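# Seat the juicer's sieve basket on its drive spindle

## Task

Put the sieve basket down so it sits seated on the drive spindle inside the white bowl ring of the juicer, then let go so that no gripper is touching the basket, and leave the juicer upright with neither arm touching it.

## Robot and tools

Robot: two arms, left_arm and right_arm, each with a two-finger gripper. In the scene frame the origin is at table-top height, midway between the nominal arm bases; +z is up, +x points out over the table, and left_arm is on the +y side. These names do not match image sides. Calibrated bases: left_arm at (-0.004, +0.262, 0) m, quat_wxyz (+0.999, 0, 0, -0.032); right_arm at (+0.003, -0.339, 0) m, quat_wxyz (+1.000, 0, 0, -0.011). Every hand pose, velocity, target and wrist-camera pose is reported and commanded in that arm's own base frame. The fixed cameras and the table use the scene frame. A camera stand sits behind the arms.

Gripper: the fingers point along the gripper's +z axis and open and close along its y axis. end_effector_position is the point between the pads, about 1 cm behind the fingertips. Opening runs from -1 (closed) to +1 (fully open, 0.094 m).

Row layout, used by both motion tools: one list of 16 numbers covering both arms, always all 16 even when only one arm moves. Order: left_arm x, y, z, qw, qx, qy, qz, opening, then right_arm in the same order. x, y, z are an absolute position in metres and the quaternion is an absolute orientation, w first. Both are in that arm's base frame. The opening is an absolute command on the -1 to +1 scale. To hold an arm still, repeat the exact pose and opening it reported before it stopped moving. To keep an orientation, keep resending the same quaternion rather than copying a drifted reading. A 0 in the opening slot is a real command, so resend the present opening if the fingers should not change.

execute_actions(actions, cameras): actions is a list of up to 15 actions. Each action is a table of up to 15 rows, one row per 1/30 s step. If a table is shorter than 15 rows, its last row is held for the remaining steps. An action is rejected for both arms if any target lies more than 0.6 m from that gripper's current position along any of the gripper's axes. A malformed action rejects the whole call. An empty actions list returns the full state plus camera images.

move(target, speed, blend, opening_speed, grip_force, blocking, cameras): steers each gripper in a straight line to its pose. target is one 16-number row or a list of up to 15 rows, with no 0.6 m check. speed is the top path speed in m/s, from 0.002 to 4.3, default 0.25; rotation is capped at twice that in rad/s. Give one value, or one per target. blend is in metres and rounds corners between listed targets; 0 means stop at each. opening_speed is how fast the commanded opening changes, per second on the -1 to +1 scale, at least 0.2. grip_force is the per-pad force cap in newtons, from 10 to 50 (full); give one value or one per arm. It stays until changed, and lower values close slowly. blocking=false returns after about 0.5 s while the motion continues, and a new move then replaces it. A move stops after 10 s even if short of the target. Paths do not avoid obstacles or the other arm. Faster moves lag, stray and hit harder. Avoid paths near an arm's own base. The result adds a move: line with the outcome (done, off_target, moving, held, fault) and any limits (paced = pose clipped, held = steps withheld).

wait(seconds 0 to 10, cameras): the scene runs and the arms keep their last command. stop(cameras): brakes a running move. zoom_image(camera, region [x0, y0, x1, y1] in pixels, at most 504 by 504): gives a closer view of the latest image from cam_head_left, cam_head_right, cam_left_wrist or cam_right_wrist. All four images are 896x504. read_manual(section "licences") returns licence text only. finished_scene(scene = this scene's number) ends the scene and cannot be undone; make no other call after it in the same reply.

Control behaviour: at each step the commanded orientation is clipped to within 40 degrees of the measured one, so large turns need several actions. After each action an arm heads to its "Hand target" line, which can fall short of your command; send the remainder next. Friction and weight can leave a free gripper a few centimetres off its command, which does not by itself mean contact. Reported poses may be off by a few centimetres, more at long reach. "Tool commands" shows the current opening commands.

Reading results: grip_measured is the measured opening on the command scale. It reads up to about 2.5 mm wide when empty and narrower than the part when squeezing. grip_effort_nm is the averaged gripper motor effort (negative = closing) and does not fall to zero at rest. Joint torques include the arm's own weight, and entries 3 and 4 wrap at ±28 N m. The Joint velocities line may read "within noise" or be left out. A MOTOR HOT line appears at 85 °C. At 100 °C an OVER-TEMPERATURE FAULT drops that arm for 30 to 60 s or more. Holding loads, reaching far or pushing toward unreachable poses heats motors. Wrist-camera pictures can lag during motion. Fixed-camera calibration is reliable to about 7.5 mm near the image centre.

Avoid: dropping the basket or releasing it while it moves; letting anything leave the table; striking, pressing on or tipping the juicer; hard pushes; and any contact between the arms, including one gripper closing on the other's fingers. The clearance check does not prevent gripper-to-gripper collisions. Grasp gently, lower the basket slowly onto the spindle, open well above grip_measured, and back away before finishing. Loose objects may occasionally be nudged by outside pushes.

Each tool is called after ">>>" by a JSON object that holds its "method" and its "body", one argument or row to a line.

## Session

>>> {"method": "execute_actions", "body": {
  "actions": []
}}

Scene clock: 0.00 s.
left_arm: end_effector_position=(+0.7481, -0.2787, +0.1870) grip_measured=+1.000 grip_effort_nm=n/a end_effector_quat_wxyz=(+0.345, +0.356, +0.835, -0.240) | right_arm: end_effector_position=(+0.3975, -0.4955, +0.1654) grip_measured=+1.000 grip_effort_nm=n/a end_effector_quat_wxyz=(+0.594, +0.704, +0.187, -0.343)
Joint positions: left_arm=[-0.24 2.107 1.936 -0.698 0.56 0.356 0.094] | right_arm=[-0.636 1.915 1.108 0.643 1.194 0.94 0.094]
Joint velocities: within noise
Joint torques (N m): no reading
Motor temperatures (°C): left_arm=[26 32 26 26 24 26 27] | right_arm=[28 29 26 23 27 25 25]
Heat: left arm: hottest shoulder 32 °C; right arm: hottest shoulder 29 °C.
Hand target: left_arm +0.7551, -0.2804, +0.2049; +0.361, +0.358, +0.828, -0.237 | right_arm +0.4026, -0.4992, +0.1758; +0.601, +0.702, +0.178, -0.337
Tool commands: left_gripper/opening=+1.0 right_gripper/opening=+1.0
camera_calibration:
cam_left_wrist: T_world_to_cam=[[-0.7627, -0.625525, 0.164341, 0.369743], [-0.645991, 0.724469, -0.240498, 0.76328], [0.0313776, -0.289591, -0.956636, 0.192367], [0, 0, 0, 1]] pos_world=[0.769039, -0.265982, 0.306828]
cam_right_wrist: T_world_to_cam=[[-0.679634, 0.177572, -0.711734, 0.487286], [0.722365, 0.330807, -0.607252, 0.026668], [0.127616, -0.926841, -0.353099, -0.334841], [0, 0, 0, 1]] pos_world=[0.354643, -0.405695, 0.244781]

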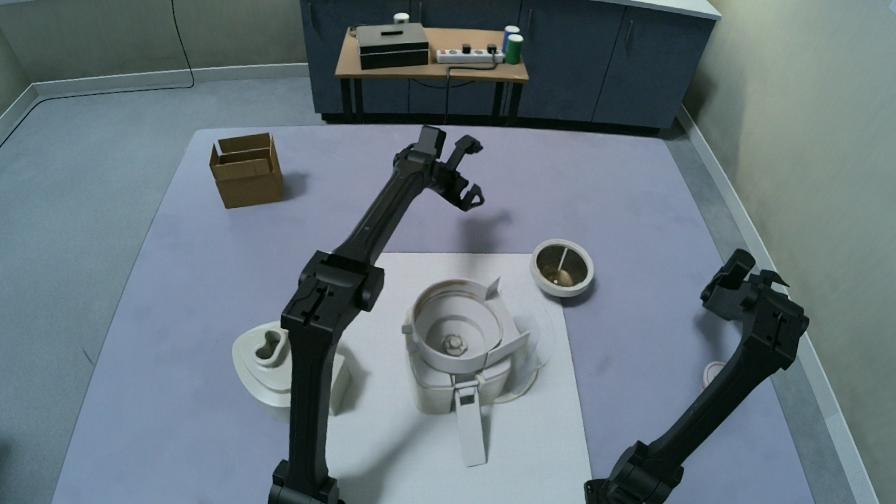

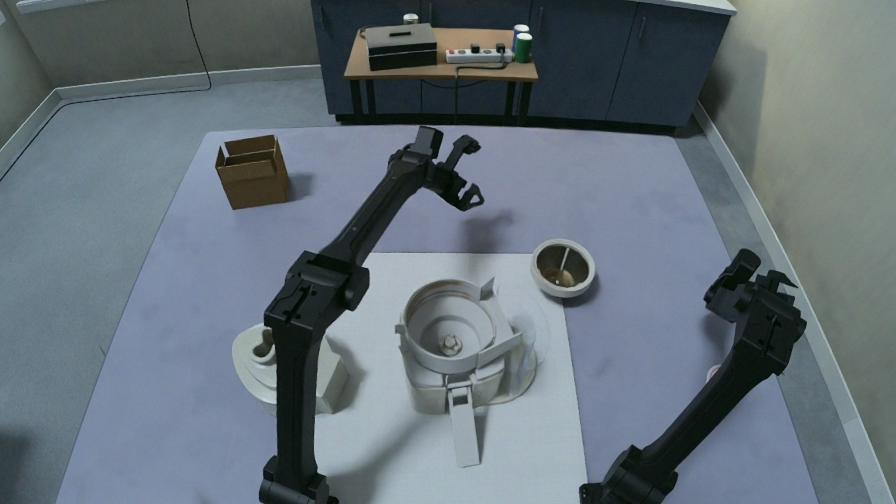

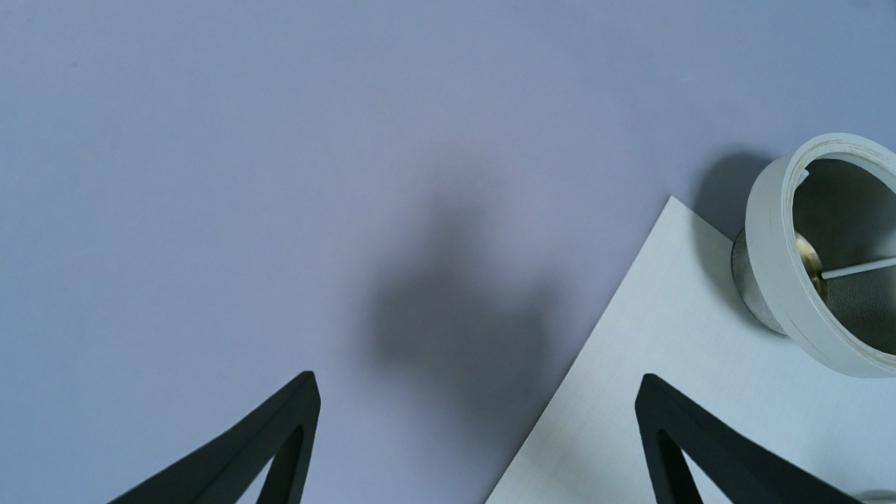

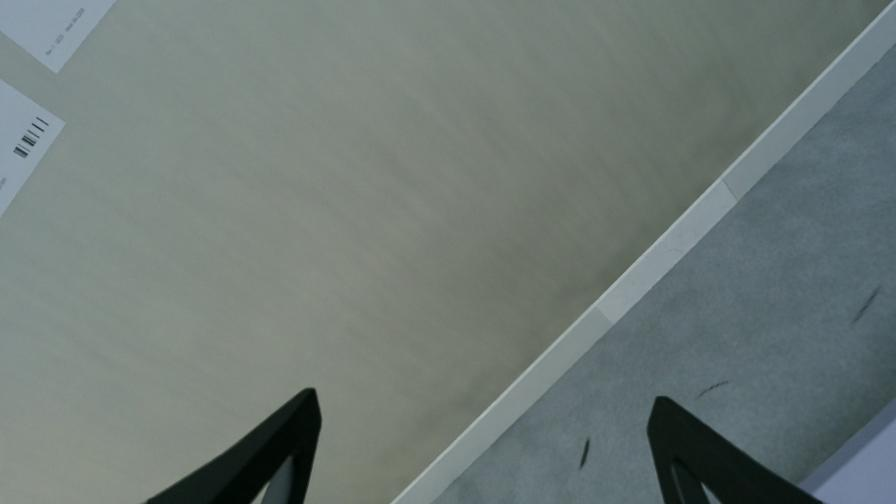

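>>> {"method": "zoom_image", "body": {
  "camera": "cam_head_left",
  "region": [380, 220, 620, 430]
}}

>>> {"method": "zoom_image", "body": {
  "camera": "cam_head_right",
  "region": [500, 220, 620, 320]
}}

>>> {"method": "zoom_image", "body": {
  "camera": "cam_left_wrist",
  "region": [660, 100, 896, 400]
}}

Scaled by 2.100 from the camera's 896x504 image, which has a finer 1280x720 frame.

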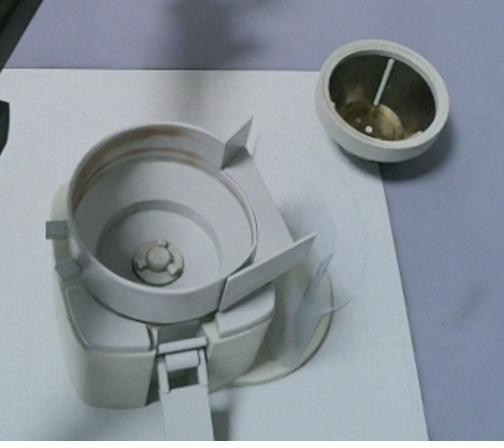

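Scaled by 4.200 from the camera's 896x504 image, which has a finer 1280x720 frame.

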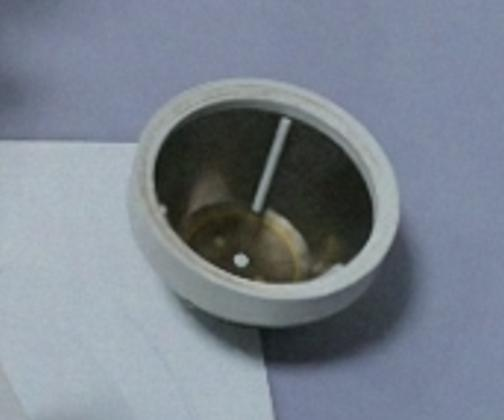

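Scaled by 1.680 from the camera's 896x504 image, which has a finer 1280x720 frame.

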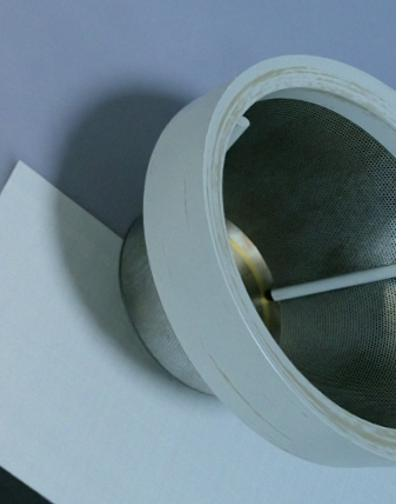

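>>> {"method": "move", "body": {
  "target": [
    [0.70,-0.27,0.35,0,0.2,0.98,0,1,0.40,-0.35,0.30,0,0,1,0,1],
    [0.36,0.25,0.35,0,0,1,0,1,0.41,-0.1,0.42,0,0,1,0,1],
    [0.36,0.25,0.35,0,0,1,0,1,0.422,0.218,0.42,0,0,1,0,1]
  ],
  "speed": 0.5,
  "blend": [0.05,0.05,0],
  "cameras": ["cam_head_left","cam_head_right","cam_right_wrist"]
}}

Scene clock: 49.73 s.
left_arm: end_effector_position=(+0.3605, +0.2526, +0.3474) grip_measured=+1.000 grip_effort_nm=0.02 end_effector_quat_wxyz=(+0.040, -0.008, +0.999, +0.026) | right_arm: end_effector_position=(+0.4167, +0.2205, +0.3882) grip_measured=+1.000 grip_effort_nm=-0.01 end_effector_quat_wxyz=(+0.085, -0.012, +0.995, +0.042)
Joint positions: left_arm=[0.614 1.448 1.658 -1.685 0.004 0.598 0.094] | right_arm=[0.489 1.497 1.813 -1.697 0.004 0.464 0.094]
Joint torques (N m): left_arm=[1.14 -12.1 9.92 0.24 -0.08 0.07] | right_arm=[-1.44 -12.04 15.13 0.55 -0.06 -0.02]
Motor temperatures (°C): left_arm=[26 43 37 26 24 26 27] | right_arm=[28 32 32 23 27 25 25]
Heat: left arm: hottest shoulder 43 °C; right arm: hottest shoulder 32 °C.
Hand target: left_arm +0.3600, +0.2500, +0.3493; +0.038, +0.000, +0.999, +0.027 | right_arm +0.4205, +0.2173, +0.4186; +0.112, -0.001, +0.992, +0.057
Off the commanded pose: left_arm 0.004 m, 6 deg | right_arm 0.032 m, 11 deg.
joint sent to its limit (left arm) — joint 4 (wrist pitch), lower limit. The joint targets are off in orientation, not in position.
joint sent to its limit (right arm) — joint 4 (wrist pitch), lower limit. The joint targets are off in orientation, not in position.
move: off_target (left_arm, right_arm)
camera_calibration:
cam_right_wrist: T_world_to_cam=[[0.0359706, -0.990933, -0.129455, 0.265124], [-0.947642, -0.0749514, 0.310415, 0.340334], [-0.317303, 0.111511, -0.941745, 0.589948], [0, 0, 0, 1]] pos_world=[0.50017, 0.222443, 0.484257]
Images, in order (width x height): cam_head_left 896x504, cam_head_right 896x504, cam_right_wrist 896x504.

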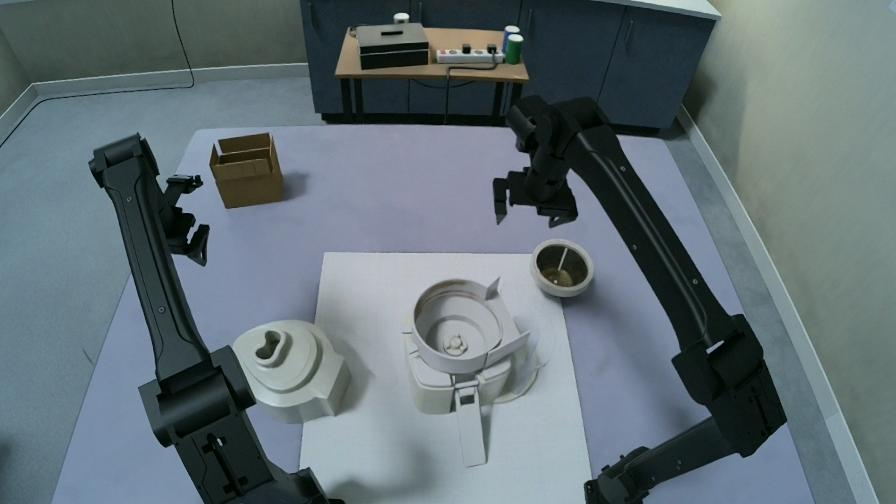

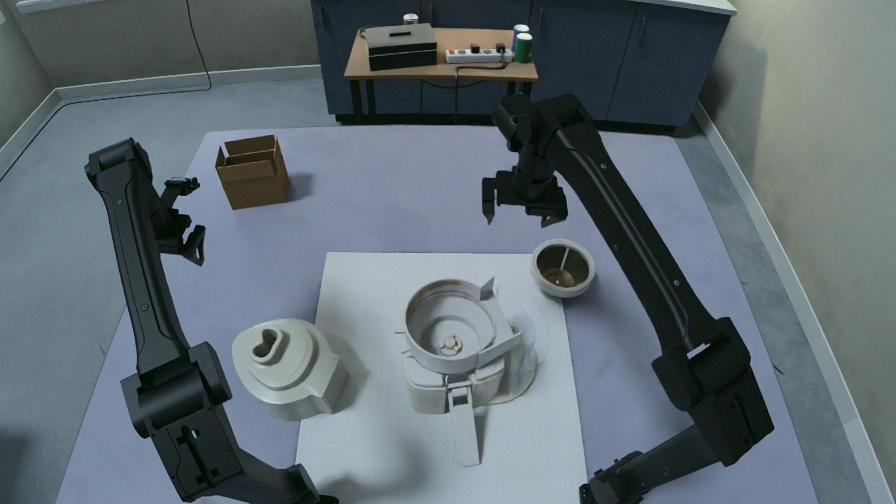

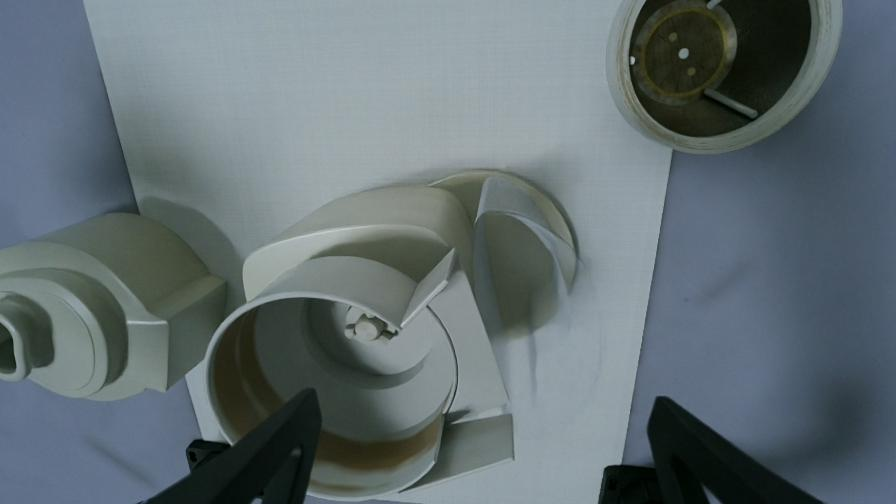

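>>> {"method": "move", "body": {
  "target": [0.36,0.25,0.35,0,0,1,0,1,0.553,0.137,0.25,0,0,1,0,0.6],
  "speed": 0.4,
  "cameras": ["cam_head_left","cam_head_right","cam_right_wrist"]
}}

Scene clock: 78.67 s.
left_arm: end_effector_position=(+0.3605, +0.2526, +0.3474) grip_measured=+1.000 grip_effort_nm=0.02 end_effector_quat_wxyz=(+0.040, -0.008, +0.999, +0.026) | right_arm: end_effector_position=(+0.5370, +0.1330, +0.2210) grip_measured=+0.602 grip_effort_nm=-0.08 end_effector_quat_wxyz=(-0.036, +0.006, +0.999, -0.009)
Joint positions: left_arm=[0.614 1.448 1.658 -1.685 0.004 0.598 0.094] | right_arm=[0.243 1.845 1.823 -1.623 -0.001 0.256 0.075]
Joint torques (N m): left_arm=[1.85 -12.1 9.77 0.18 -0.11 0.08] | right_arm=[-0.21 -16.44 14.76 0.57 0.09 -0.2]
Motor temperatures (°C): left_arm=[26 39 37 26 24 26 27] | right_arm=[28 33 37 23 27 25 25]
Heat: left arm: hottest shoulder 39 °C; right arm: hottest elbow 37 °C.
Hand target: left_arm +0.3600, +0.2500, +0.3493; +0.038, +0.000, +0.999, +0.027 | right_arm +0.5510, +0.1366, +0.2502; +0.000, +0.000, +1.000, +0.000
Off the commanded pose: left_arm 0.004 m, 6 deg | right_arm 0.033 m, 4 deg.
joint sent to its limit (left arm) — joint 4 (wrist pitch), lower limit. The joint targets are off in orientation, not in position.
move: off_target (left_arm, right_arm)
camera_calibration:
cam_right_wrist: T_world_to_cam=[[-0.0190577, -0.999343, -0.0308199, 0.161415], [-0.846133, -0.000301, 0.532972, 0.385983], [-0.532632, 0.0362349, -0.845571, 0.584713], [0, 0, 0, 1]] pos_world=[0.641106, 0.140239, 0.293673]
Images, in order (width x height): cam_head_left 896x504, cam_head_right 896x504, cam_right_wrist 896x504.

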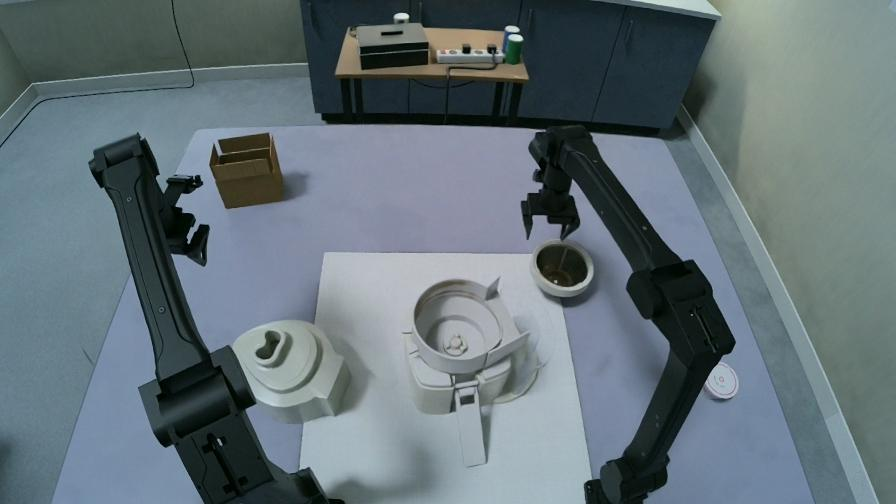

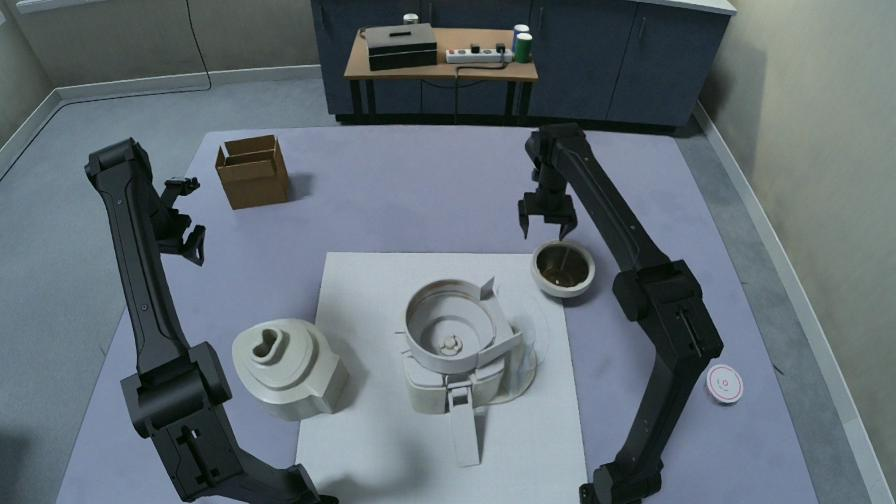

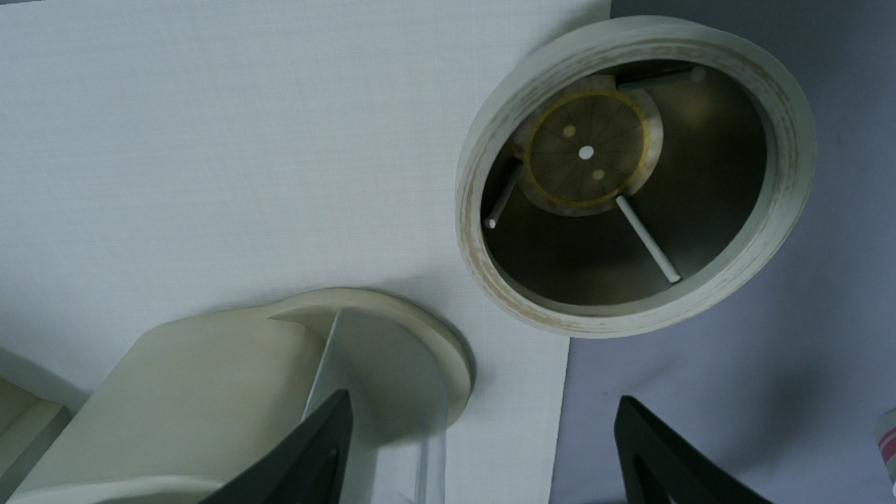

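>>> {"method": "move", "body": {
  "target": [0.36,0.25,0.35,0,0,1,0,1,0.499,0.119,0.175,0,-0.383,0.924,0,0.3],
  "speed": 0.3,
  "cameras": ["cam_head_left","cam_right_wrist"]
}}

>>> {"method": "zoom_image", "body": {
  "camera": "cam_head_left",
  "region": [480, 180, 640, 320]
}}

Scene clock: 112.80 s.
left_arm: end_effector_position=(+0.3605, +0.2526, +0.3474) grip_measured=+1.000 grip_effort_nm=0.02 end_effector_quat_wxyz=(+0.040, -0.008, +0.999, +0.026) | right_arm: end_effector_position=(+0.4995, +0.1230, +0.1711) grip_measured=+0.302 grip_effort_nm=-0.08 end_effector_quat_wxyz=(-0.009, -0.381, +0.925, +0.000)
Joint positions: left_arm=[0.614 1.448 1.658 -1.685 0.004 0.598 0.094] | right_arm=[0.243 1.718 1.518 -1.389 0.003 -0.538 0.061]
Joint torques (N m): left_arm=[1.67 -12.98 9.78 0.43 -0.09 0.07] | right_arm=[-0.91 -14.92 8.24 1.13 -0.14 -0.22]
Motor temperatures (°C): left_arm=[26 38 36 26 24 26 27] | right_arm=[28 34 44 23 26 25 25]
Heat: left arm: hottest shoulder 38 °C; right arm: hottest elbow 44 °C.
Hand target: left_arm +0.3600, +0.2500, +0.3493; +0.038, +0.000, +0.999, +0.027 | right_arm +0.4990, +0.1191, +0.1749; +0.000, -0.383, +0.924, +0.000
Off the commanded pose: left_arm 0.004 m, 6 deg | right_arm 0.006 m, 1 deg.
joint sent to its limit (left arm) — joint 4 (wrist pitch), lower limit. The joint targets are off in orientation, not in position.
move: off_target (left_arm)
camera_calibration:
cam_right_wrist: T_world_to_cam=[[0.700243, -0.711736, -0.0555949, -0.2413], [-0.603811, -0.632006, 0.485779, 0.34562], [-0.380883, -0.306595, -0.872312, 0.493891], [0, 0, 0, 1]] pos_world=[0.565773, 0.198116, 0.249517]
Images, in order (width x height): cam_head_left 896x504, cam_right_wrist 896x504.

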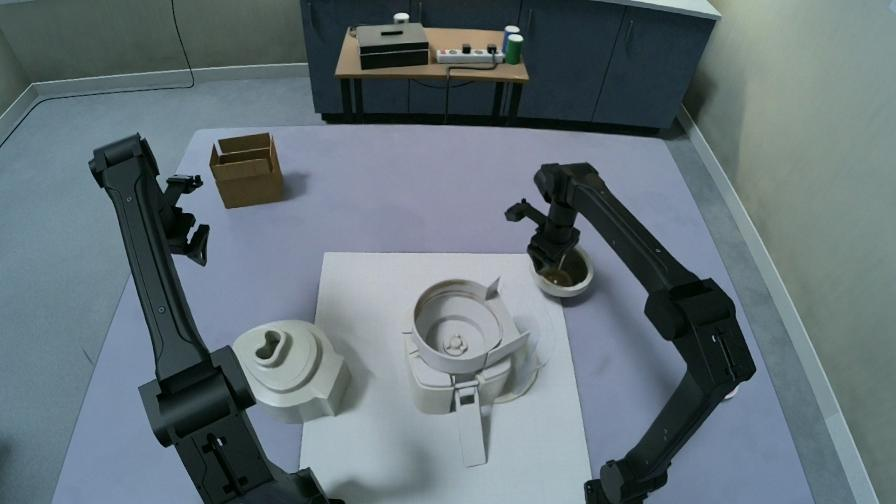

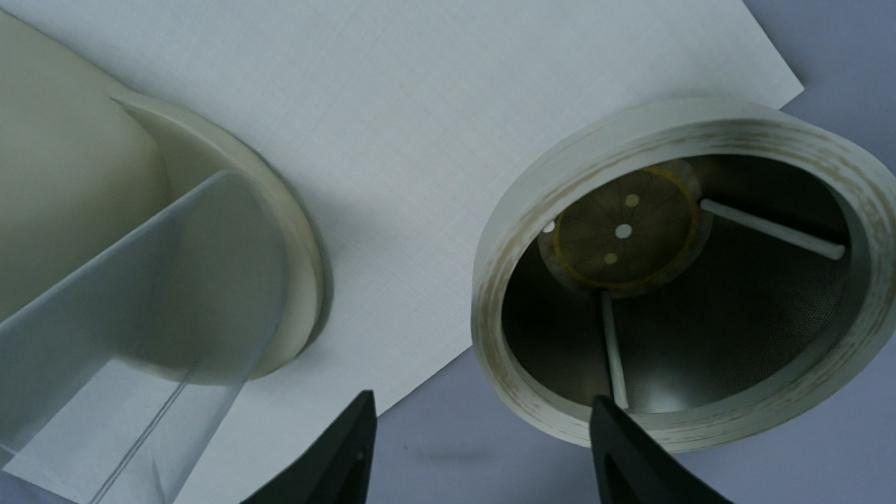

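Scaled by 3.150 from the camera's 896x504 image, which has a finer 1280x720 frame.

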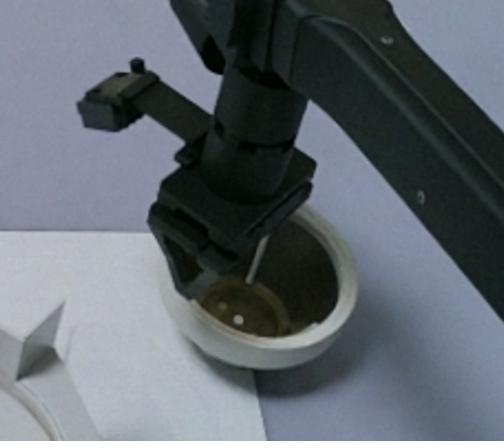

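>>> {"method": "move", "body": {
  "target": [0.36,0.25,0.35,0,0,1,0,1,0.496,0.116,0.094,0,-0.383,0.924,0,0.3],
  "speed": 0.12,
  "cameras": ["cam_head_left","cam_right_wrist"]
}}

>>> {"method": "zoom_image", "body": {
  "camera": "cam_head_left",
  "region": [480, 180, 640, 320]
}}

Scene clock: 123.67 s.
left_arm: end_effector_position=(+0.3605, +0.2526, +0.3474) grip_measured=+1.000 grip_effort_nm=0.02 end_effector_quat_wxyz=(+0.040, -0.008, +0.999, +0.026) | right_arm: end_effector_position=(+0.4949, +0.1213, +0.1003) grip_measured=+0.302 grip_effort_nm=-0.08 end_effector_quat_wxyz=(+0.000, -0.383, +0.924, -0.001)
Joint positions: left_arm=[0.614 1.448 1.658 -1.685 0.004 0.598 0.094] | right_arm=[0.242 1.747 1.363 -1.186 0.003 -0.543 0.061]
Joint torques (N m): left_arm=[1.32 -12.16 9.91 0.24 -0.06 0.06] | right_arm=[-1.44 -13.1 8.02 1.37 -0.16 -0.2]
Heat: left arm: hottest shoulder 37 °C; right arm: hottest elbow 42 °C.
Hand target: left_arm +0.3600, +0.2500, +0.3493; +0.038, +0.000, +0.999, +0.027 | right_arm +0.4959, +0.1161, +0.0941; +0.000, -0.383, +0.924, +0.000
Off the commanded pose: left_arm 0.004 m, 6 deg | right_arm 0.008 m, 0 deg.
joint sent to its limit (left arm) — joint 4 (wrist pitch), lower limit. The joint targets are off in orientation, not in position.
move: off_target (left_arm)
camera_calibration:
cam_right_wrist: T_world_to_cam=[[0.703876, -0.708844, -0.0458133, -0.246287], [-0.610581, -0.636738, 0.470909, 0.381555], [-0.362972, -0.303489, -0.880991, 0.421551], [0, 0, 0, 1]] pos_world=[0.559337, 0.196308, 0.180422]
Images, in order (width x height): cam_head_left 896x504, cam_right_wrist 896x504.

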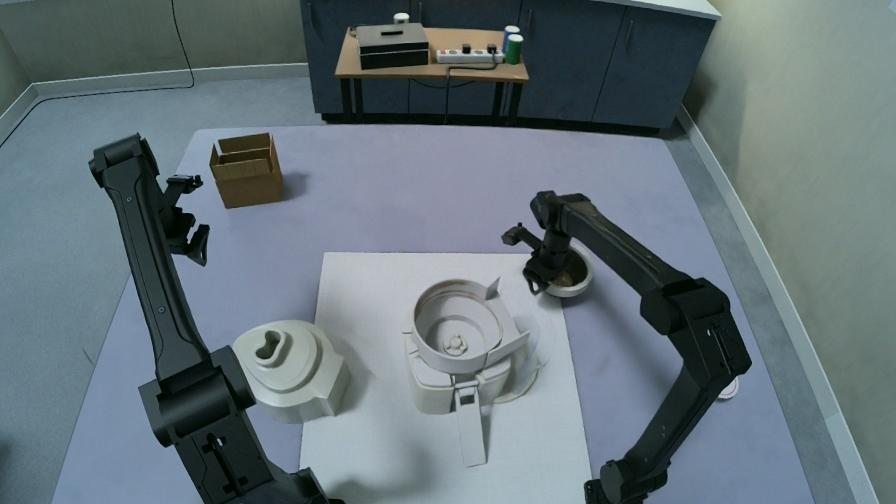

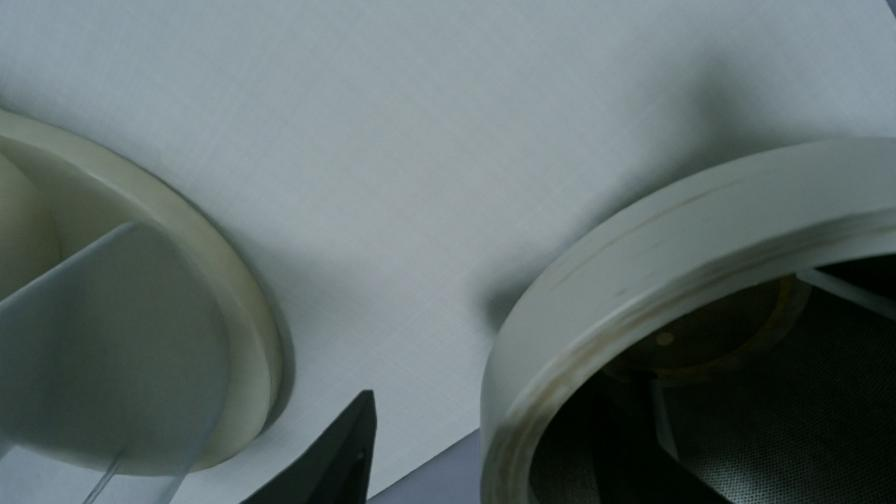

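Scaled by 3.150 from the camera's 896x504 image, which has a finer 1280x720 frame.

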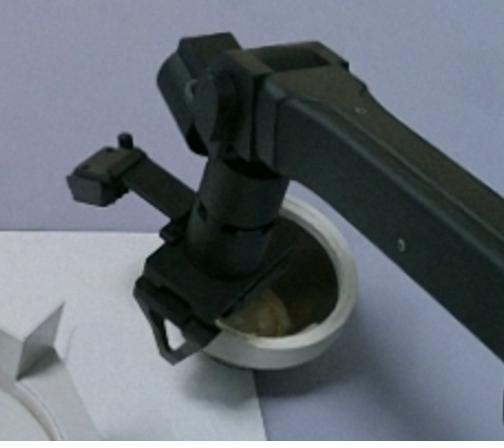

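>>> {"method": "move", "body": {
  "target": [
    [0.36,0.25,0.35,0,0,1,0,1,0.500,0.113,0.082,0,-0.383,0.924,0,0.3],
    [0.36,0.25,0.35,0,0,1,0,1,0.500,0.113,0.082,0,-0.383,0.924,0,-1]
  ],
  "speed": 0.1,
  "opening_speed": 0.5,
  "cameras": ["cam_right_wrist"]
}}

Scene clock: 133.47 s.
left_arm: end_effector_position=(+0.3605, +0.2526, +0.3474) grip_measured=+1.000 grip_effort_nm=0.02 end_effector_quat_wxyz=(+0.040, -0.008, +0.999, +0.026) | right_arm: end_effector_position=(+0.5025, +0.1172, +0.0946) grip_measured=-0.666 grip_effort_nm=-1.03 end_effector_quat_wxyz=(+0.008, -0.382, +0.924, -0.004)
Joint positions: left_arm=[0.614 1.448 1.658 -1.685 0.004 0.598 0.094] | right_arm=[0.232 1.759 1.363 -1.158 0.006 -0.551 0.016]
Joint torques (N m): left_arm=[1.08 -11.93 9.87 0.31 -0.09 0.03] | right_arm=[-0.73 -12.92 7.34 1.32 -0.28 -0.15]
Heat: left arm: hottest shoulder 37 °C; right arm: hottest elbow 41 °C.
Hand target: left_arm +0.3600, +0.2500, +0.3493; +0.038, +0.000, +0.999, +0.027 | right_arm +0.4998, +0.1131, +0.0822; +0.000, -0.383, +0.924, +0.000
Off the commanded pose: left_arm 0.004 m, 6 deg | right_arm 0.014 m, 1 deg.
joint sent to its limit (left arm) — joint 4 (wrist pitch), lower limit. The joint targets are off in orientation, not in position.
move: off_target (left_arm, right_arm); target 2's new opening was sent with right_arm's hand 0.013 m and 1 deg from that target
camera_calibration:
cam_right_wrist: T_world_to_cam=[[0.702886, -0.710464, -0.0345434, -0.255152], [-0.619511, -0.63532, 0.461057, 0.391569], [-0.34951, -0.30267, -0.886698, 0.411712], [0, 0, 0, 1]] pos_world=[0.565822, 0.192109, 0.175715]
Images, in order (width x height): cam_right_wrist 896x504.

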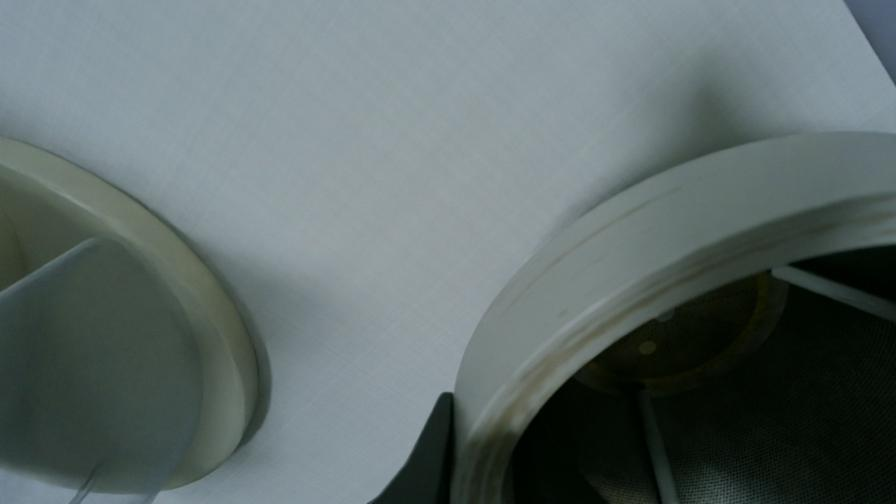

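>>> {"method": "move", "body": {
  "target": [
    [0.36,0.25,0.35,0,0,1,0,1,0.45,0.15,0.39,0,-0.383,0.924,0,-1],
    [0.36,0.25,0.35,0,0,1,0,1,0.29,0.36,0.39,0,-0.383,0.924,0,-1]
  ],
  "speed": 0.2,
  "blend": [0.04,0],
  "cameras": ["cam_head_left","cam_head_right","cam_right_wrist"]
}}

>>> {"method": "zoom_image", "body": {
  "camera": "cam_head_left",
  "region": [360, 180, 580, 420]
}}

>>> {"method": "zoom_image", "body": {
  "camera": "cam_head_right",
  "region": [360, 180, 580, 420]
}}

Scene clock: 145.40 s.
left_arm: end_effector_position=(+0.3605, +0.2526, +0.3474) grip_measured=+1.000 grip_effort_nm=0.02 end_effector_quat_wxyz=(+0.040, -0.008, +0.999, +0.026) | right_arm: end_effector_position=(+0.2830, +0.3523, +0.3583) grip_measured=-0.686 grip_effort_nm=-1.03 end_effector_quat_wxyz=(+0.049, -0.389, +0.920, +0.027)
Joint positions: left_arm=[0.614 1.448 1.658 -1.685 0.004 0.598 0.094] | right_arm=[0.895 1.474 1.714 -1.698 0 0.095 0.015]
Joint torques (N m): left_arm=[1.55 -12.45 10.04 0.5 -0.08 0.08] | right_arm=[-0.56 -10.64 15.99 0.47 0.04 0.04]
Heat: left arm: hottest shoulder 37 °C; right arm: hottest elbow 40 °C.
Hand target: left_arm +0.3600, +0.2500, +0.3493; +0.038, +0.000, +0.999, +0.027 | right_arm +0.2887, +0.3585, +0.3887; +0.078, -0.382, +0.920, +0.043
Off the commanded pose: left_arm 0.004 m, 6 deg | right_arm 0.033 m, 6 deg.
joint sent to its limit (left arm) — joint 4 (wrist pitch), lower limit. The joint targets are off in orientation, not in position.
joint sent to its limit (right arm) — joint 4 (wrist pitch), lower limit. The joint targets are off in orientation, not in position.
move: off_target (left_arm, right_arm)
camera_calibration:
cam_right_wrist: T_world_to_cam=[[0.717603, -0.693867, -0.0599469, 0.0742528], [-0.630038, -0.683447, 0.368718, 0.336399], [-0.296811, -0.226824, -0.927606, 0.612985], [0, 0, 0, 1]] pos_world=[0.340601, 0.420472, 0.449023]
Images, in order (width x height): cam_head_left 896x504, cam_head_right 896x504, cam_right_wrist 896x504.

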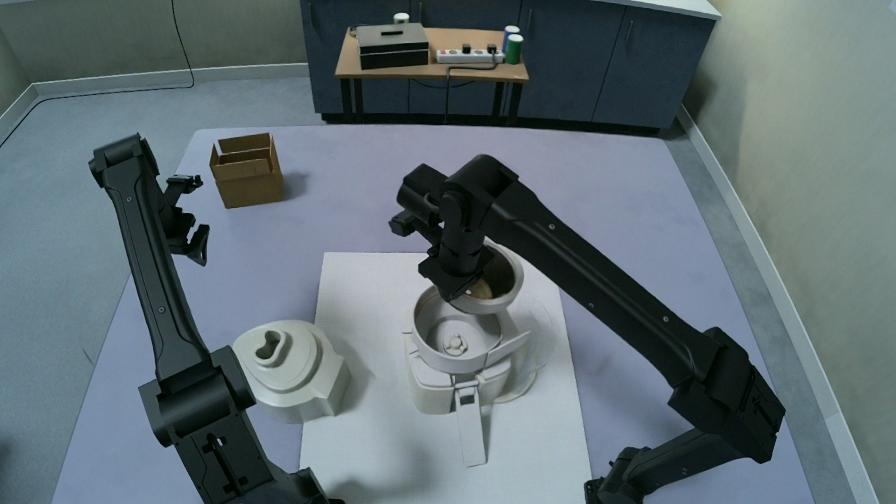

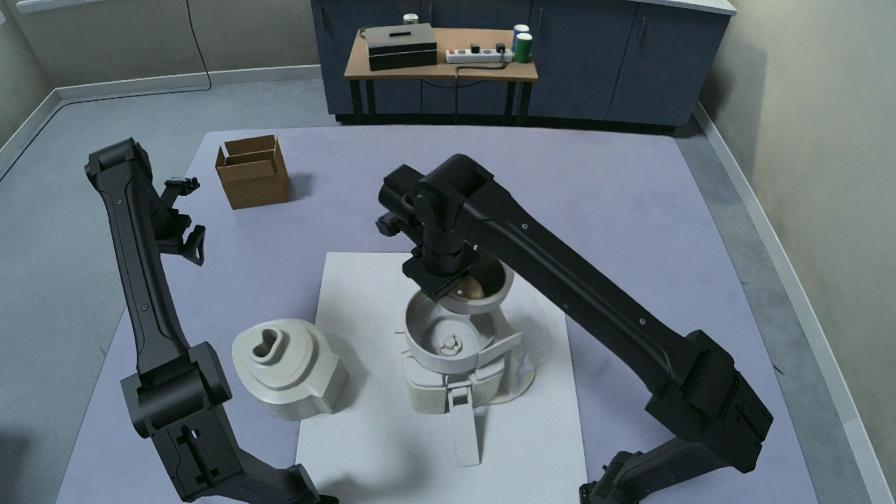

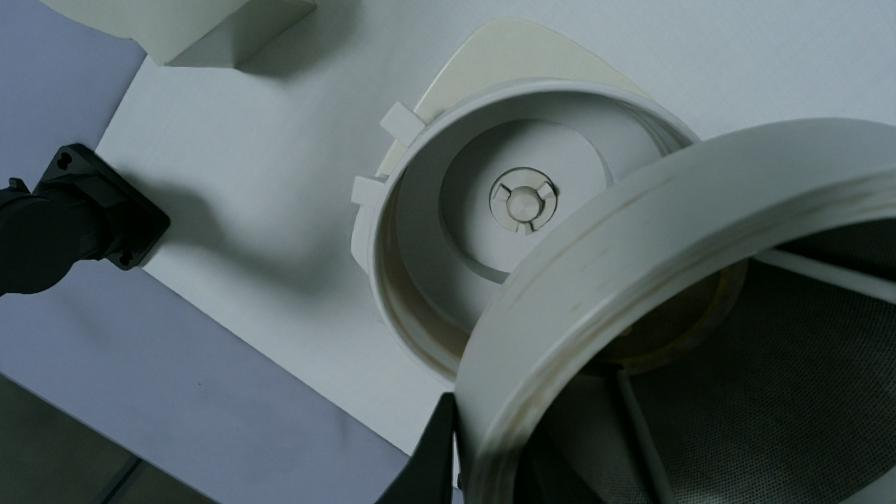

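Scaled by 2.100 from the camera's 896x504 image, which has a finer 1280x720 frame.

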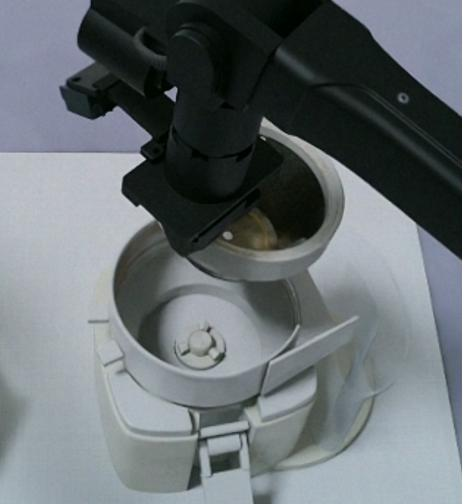

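Scaled by 2.100 from the camera's 896x504 image, which has a finer 1280x720 frame.

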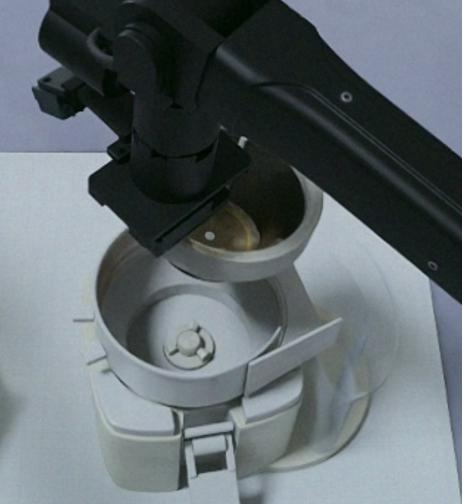

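>>> {"method": "move", "body": {
  "target": [0.36,0.25,0.35,0,0,1,0,1,0.267,0.405,0.385,0,-0.383,0.924,0,-1],
  "speed": 0.15,
  "cameras": ["cam_head_left","cam_head_right","cam_right_wrist"]
}}

>>> {"method": "zoom_image", "body": {
  "camera": "cam_head_left",
  "region": [360, 180, 580, 420]
}}

>>> {"method": "zoom_image", "body": {
  "camera": "cam_head_right",
  "region": [360, 180, 580, 420]
}}

Scene clock: 164.47 s.
left_arm: end_effector_position=(+0.3605, +0.2526, +0.3474) grip_measured=+1.000 grip_effort_nm=0.02 end_effector_quat_wxyz=(+0.040, -0.008, +0.999, +0.026) | right_arm: end_effector_position=(+0.2634, +0.3945, +0.3521) grip_measured=-0.686 grip_effort_nm=-1.03 end_effector_quat_wxyz=(+0.043, -0.386, +0.921, +0.029)
Joint positions: left_arm=[0.614 1.448 1.658 -1.685 0.004 0.598 0.094] | right_arm=[0.983 1.537 1.768 -1.698 0 0.19 0.015]
Joint torques (N m): left_arm=[1.14 -12.4 9.89 0.14 -0.04 0.04] | right_arm=[-0.26 -11.93 16.1 0.35 0.06 0.04]
Heat: left arm: hottest shoulder 37 °C; right arm: hottest elbow 45 °C.
Hand target: left_arm +0.3600, +0.2500, +0.3493; +0.038, +0.000, +0.999, +0.027 | right_arm +0.2657, +0.4030, +0.3837; +0.072, -0.382, +0.920, +0.048
Off the commanded pose: left_arm 0.004 m, 6 deg | right_arm 0.035 m, 6 deg.
joint sent to its limit (left arm) — joint 4 (wrist pitch), lower limit. The joint targets are off in orientation, not in position.
joint sent to its limit (right arm) — joint 4 (wrist pitch), lower limit. The joint targets are off in orientation, not in position.
move: off_target (left_arm, right_arm)
camera_calibration:
cam_right_wrist: T_world_to_cam=[[0.712342, -0.698452, -0.0688008, 0.123595], [-0.629318, -0.679061, 0.377935, 0.350072], [-0.31069, -0.225922, -0.923272, 0.612744], [0, 0, 0, 1]] pos_world=[0.322638, 0.462477, 0.441928]
Images, in order (width x height): cam_head_left 896x504, cam_head_right 896x504, cam_right_wrist 896x504.

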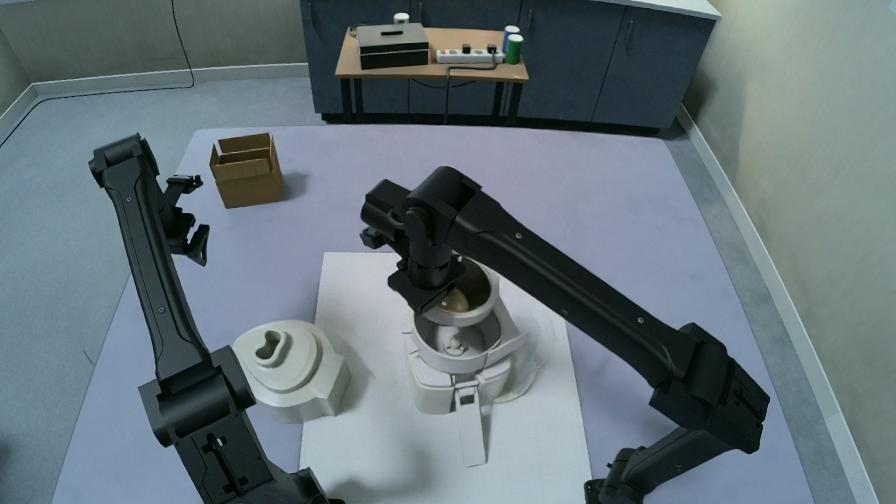

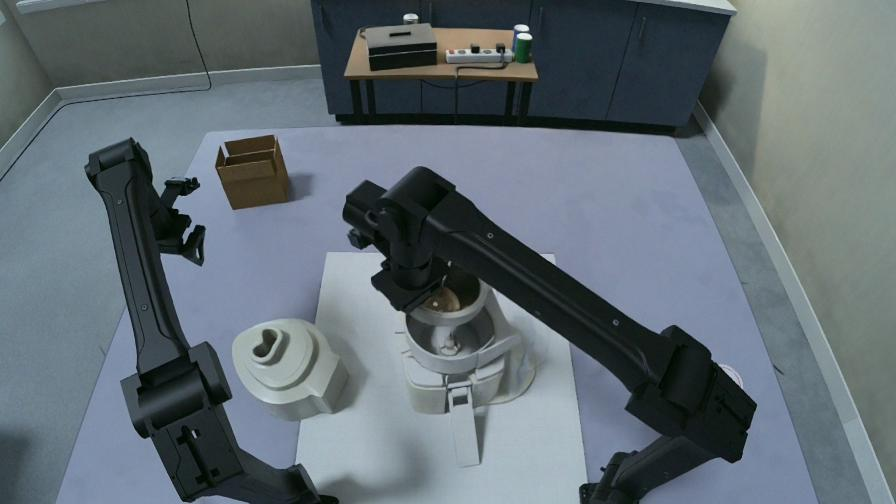

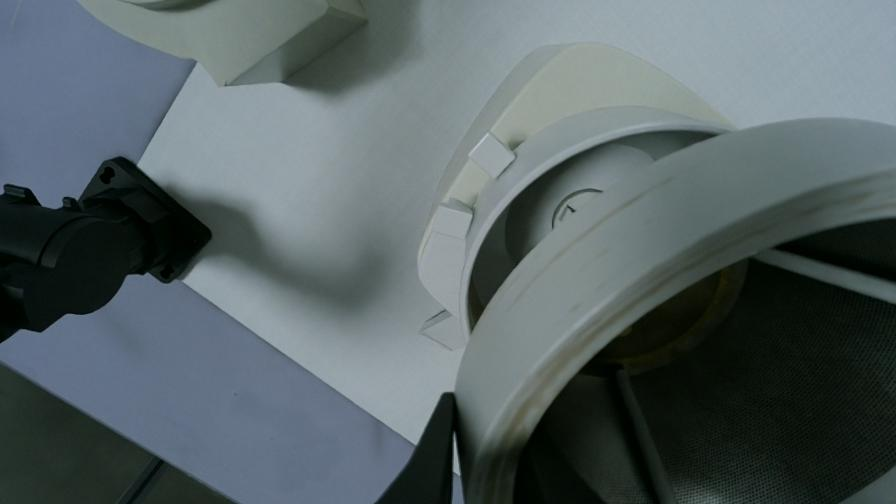

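Scaled by 2.100 from the camera's 896x504 image, which has a finer 1280x720 frame.

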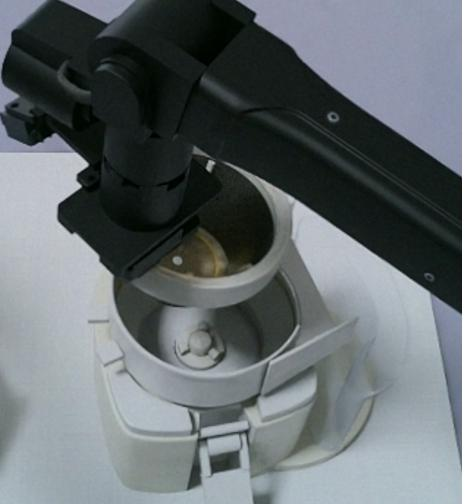

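Scaled by 2.100 from the camera's 896x504 image, which has a finer 1280x720 frame.

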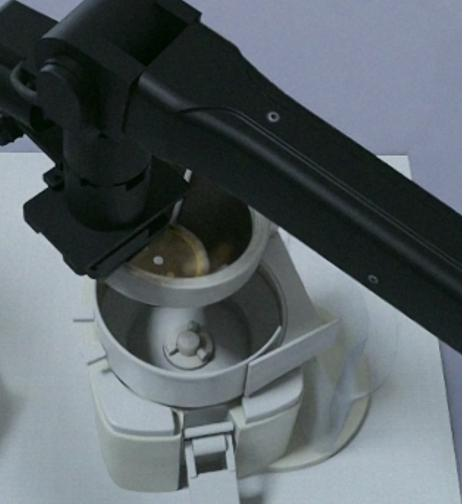

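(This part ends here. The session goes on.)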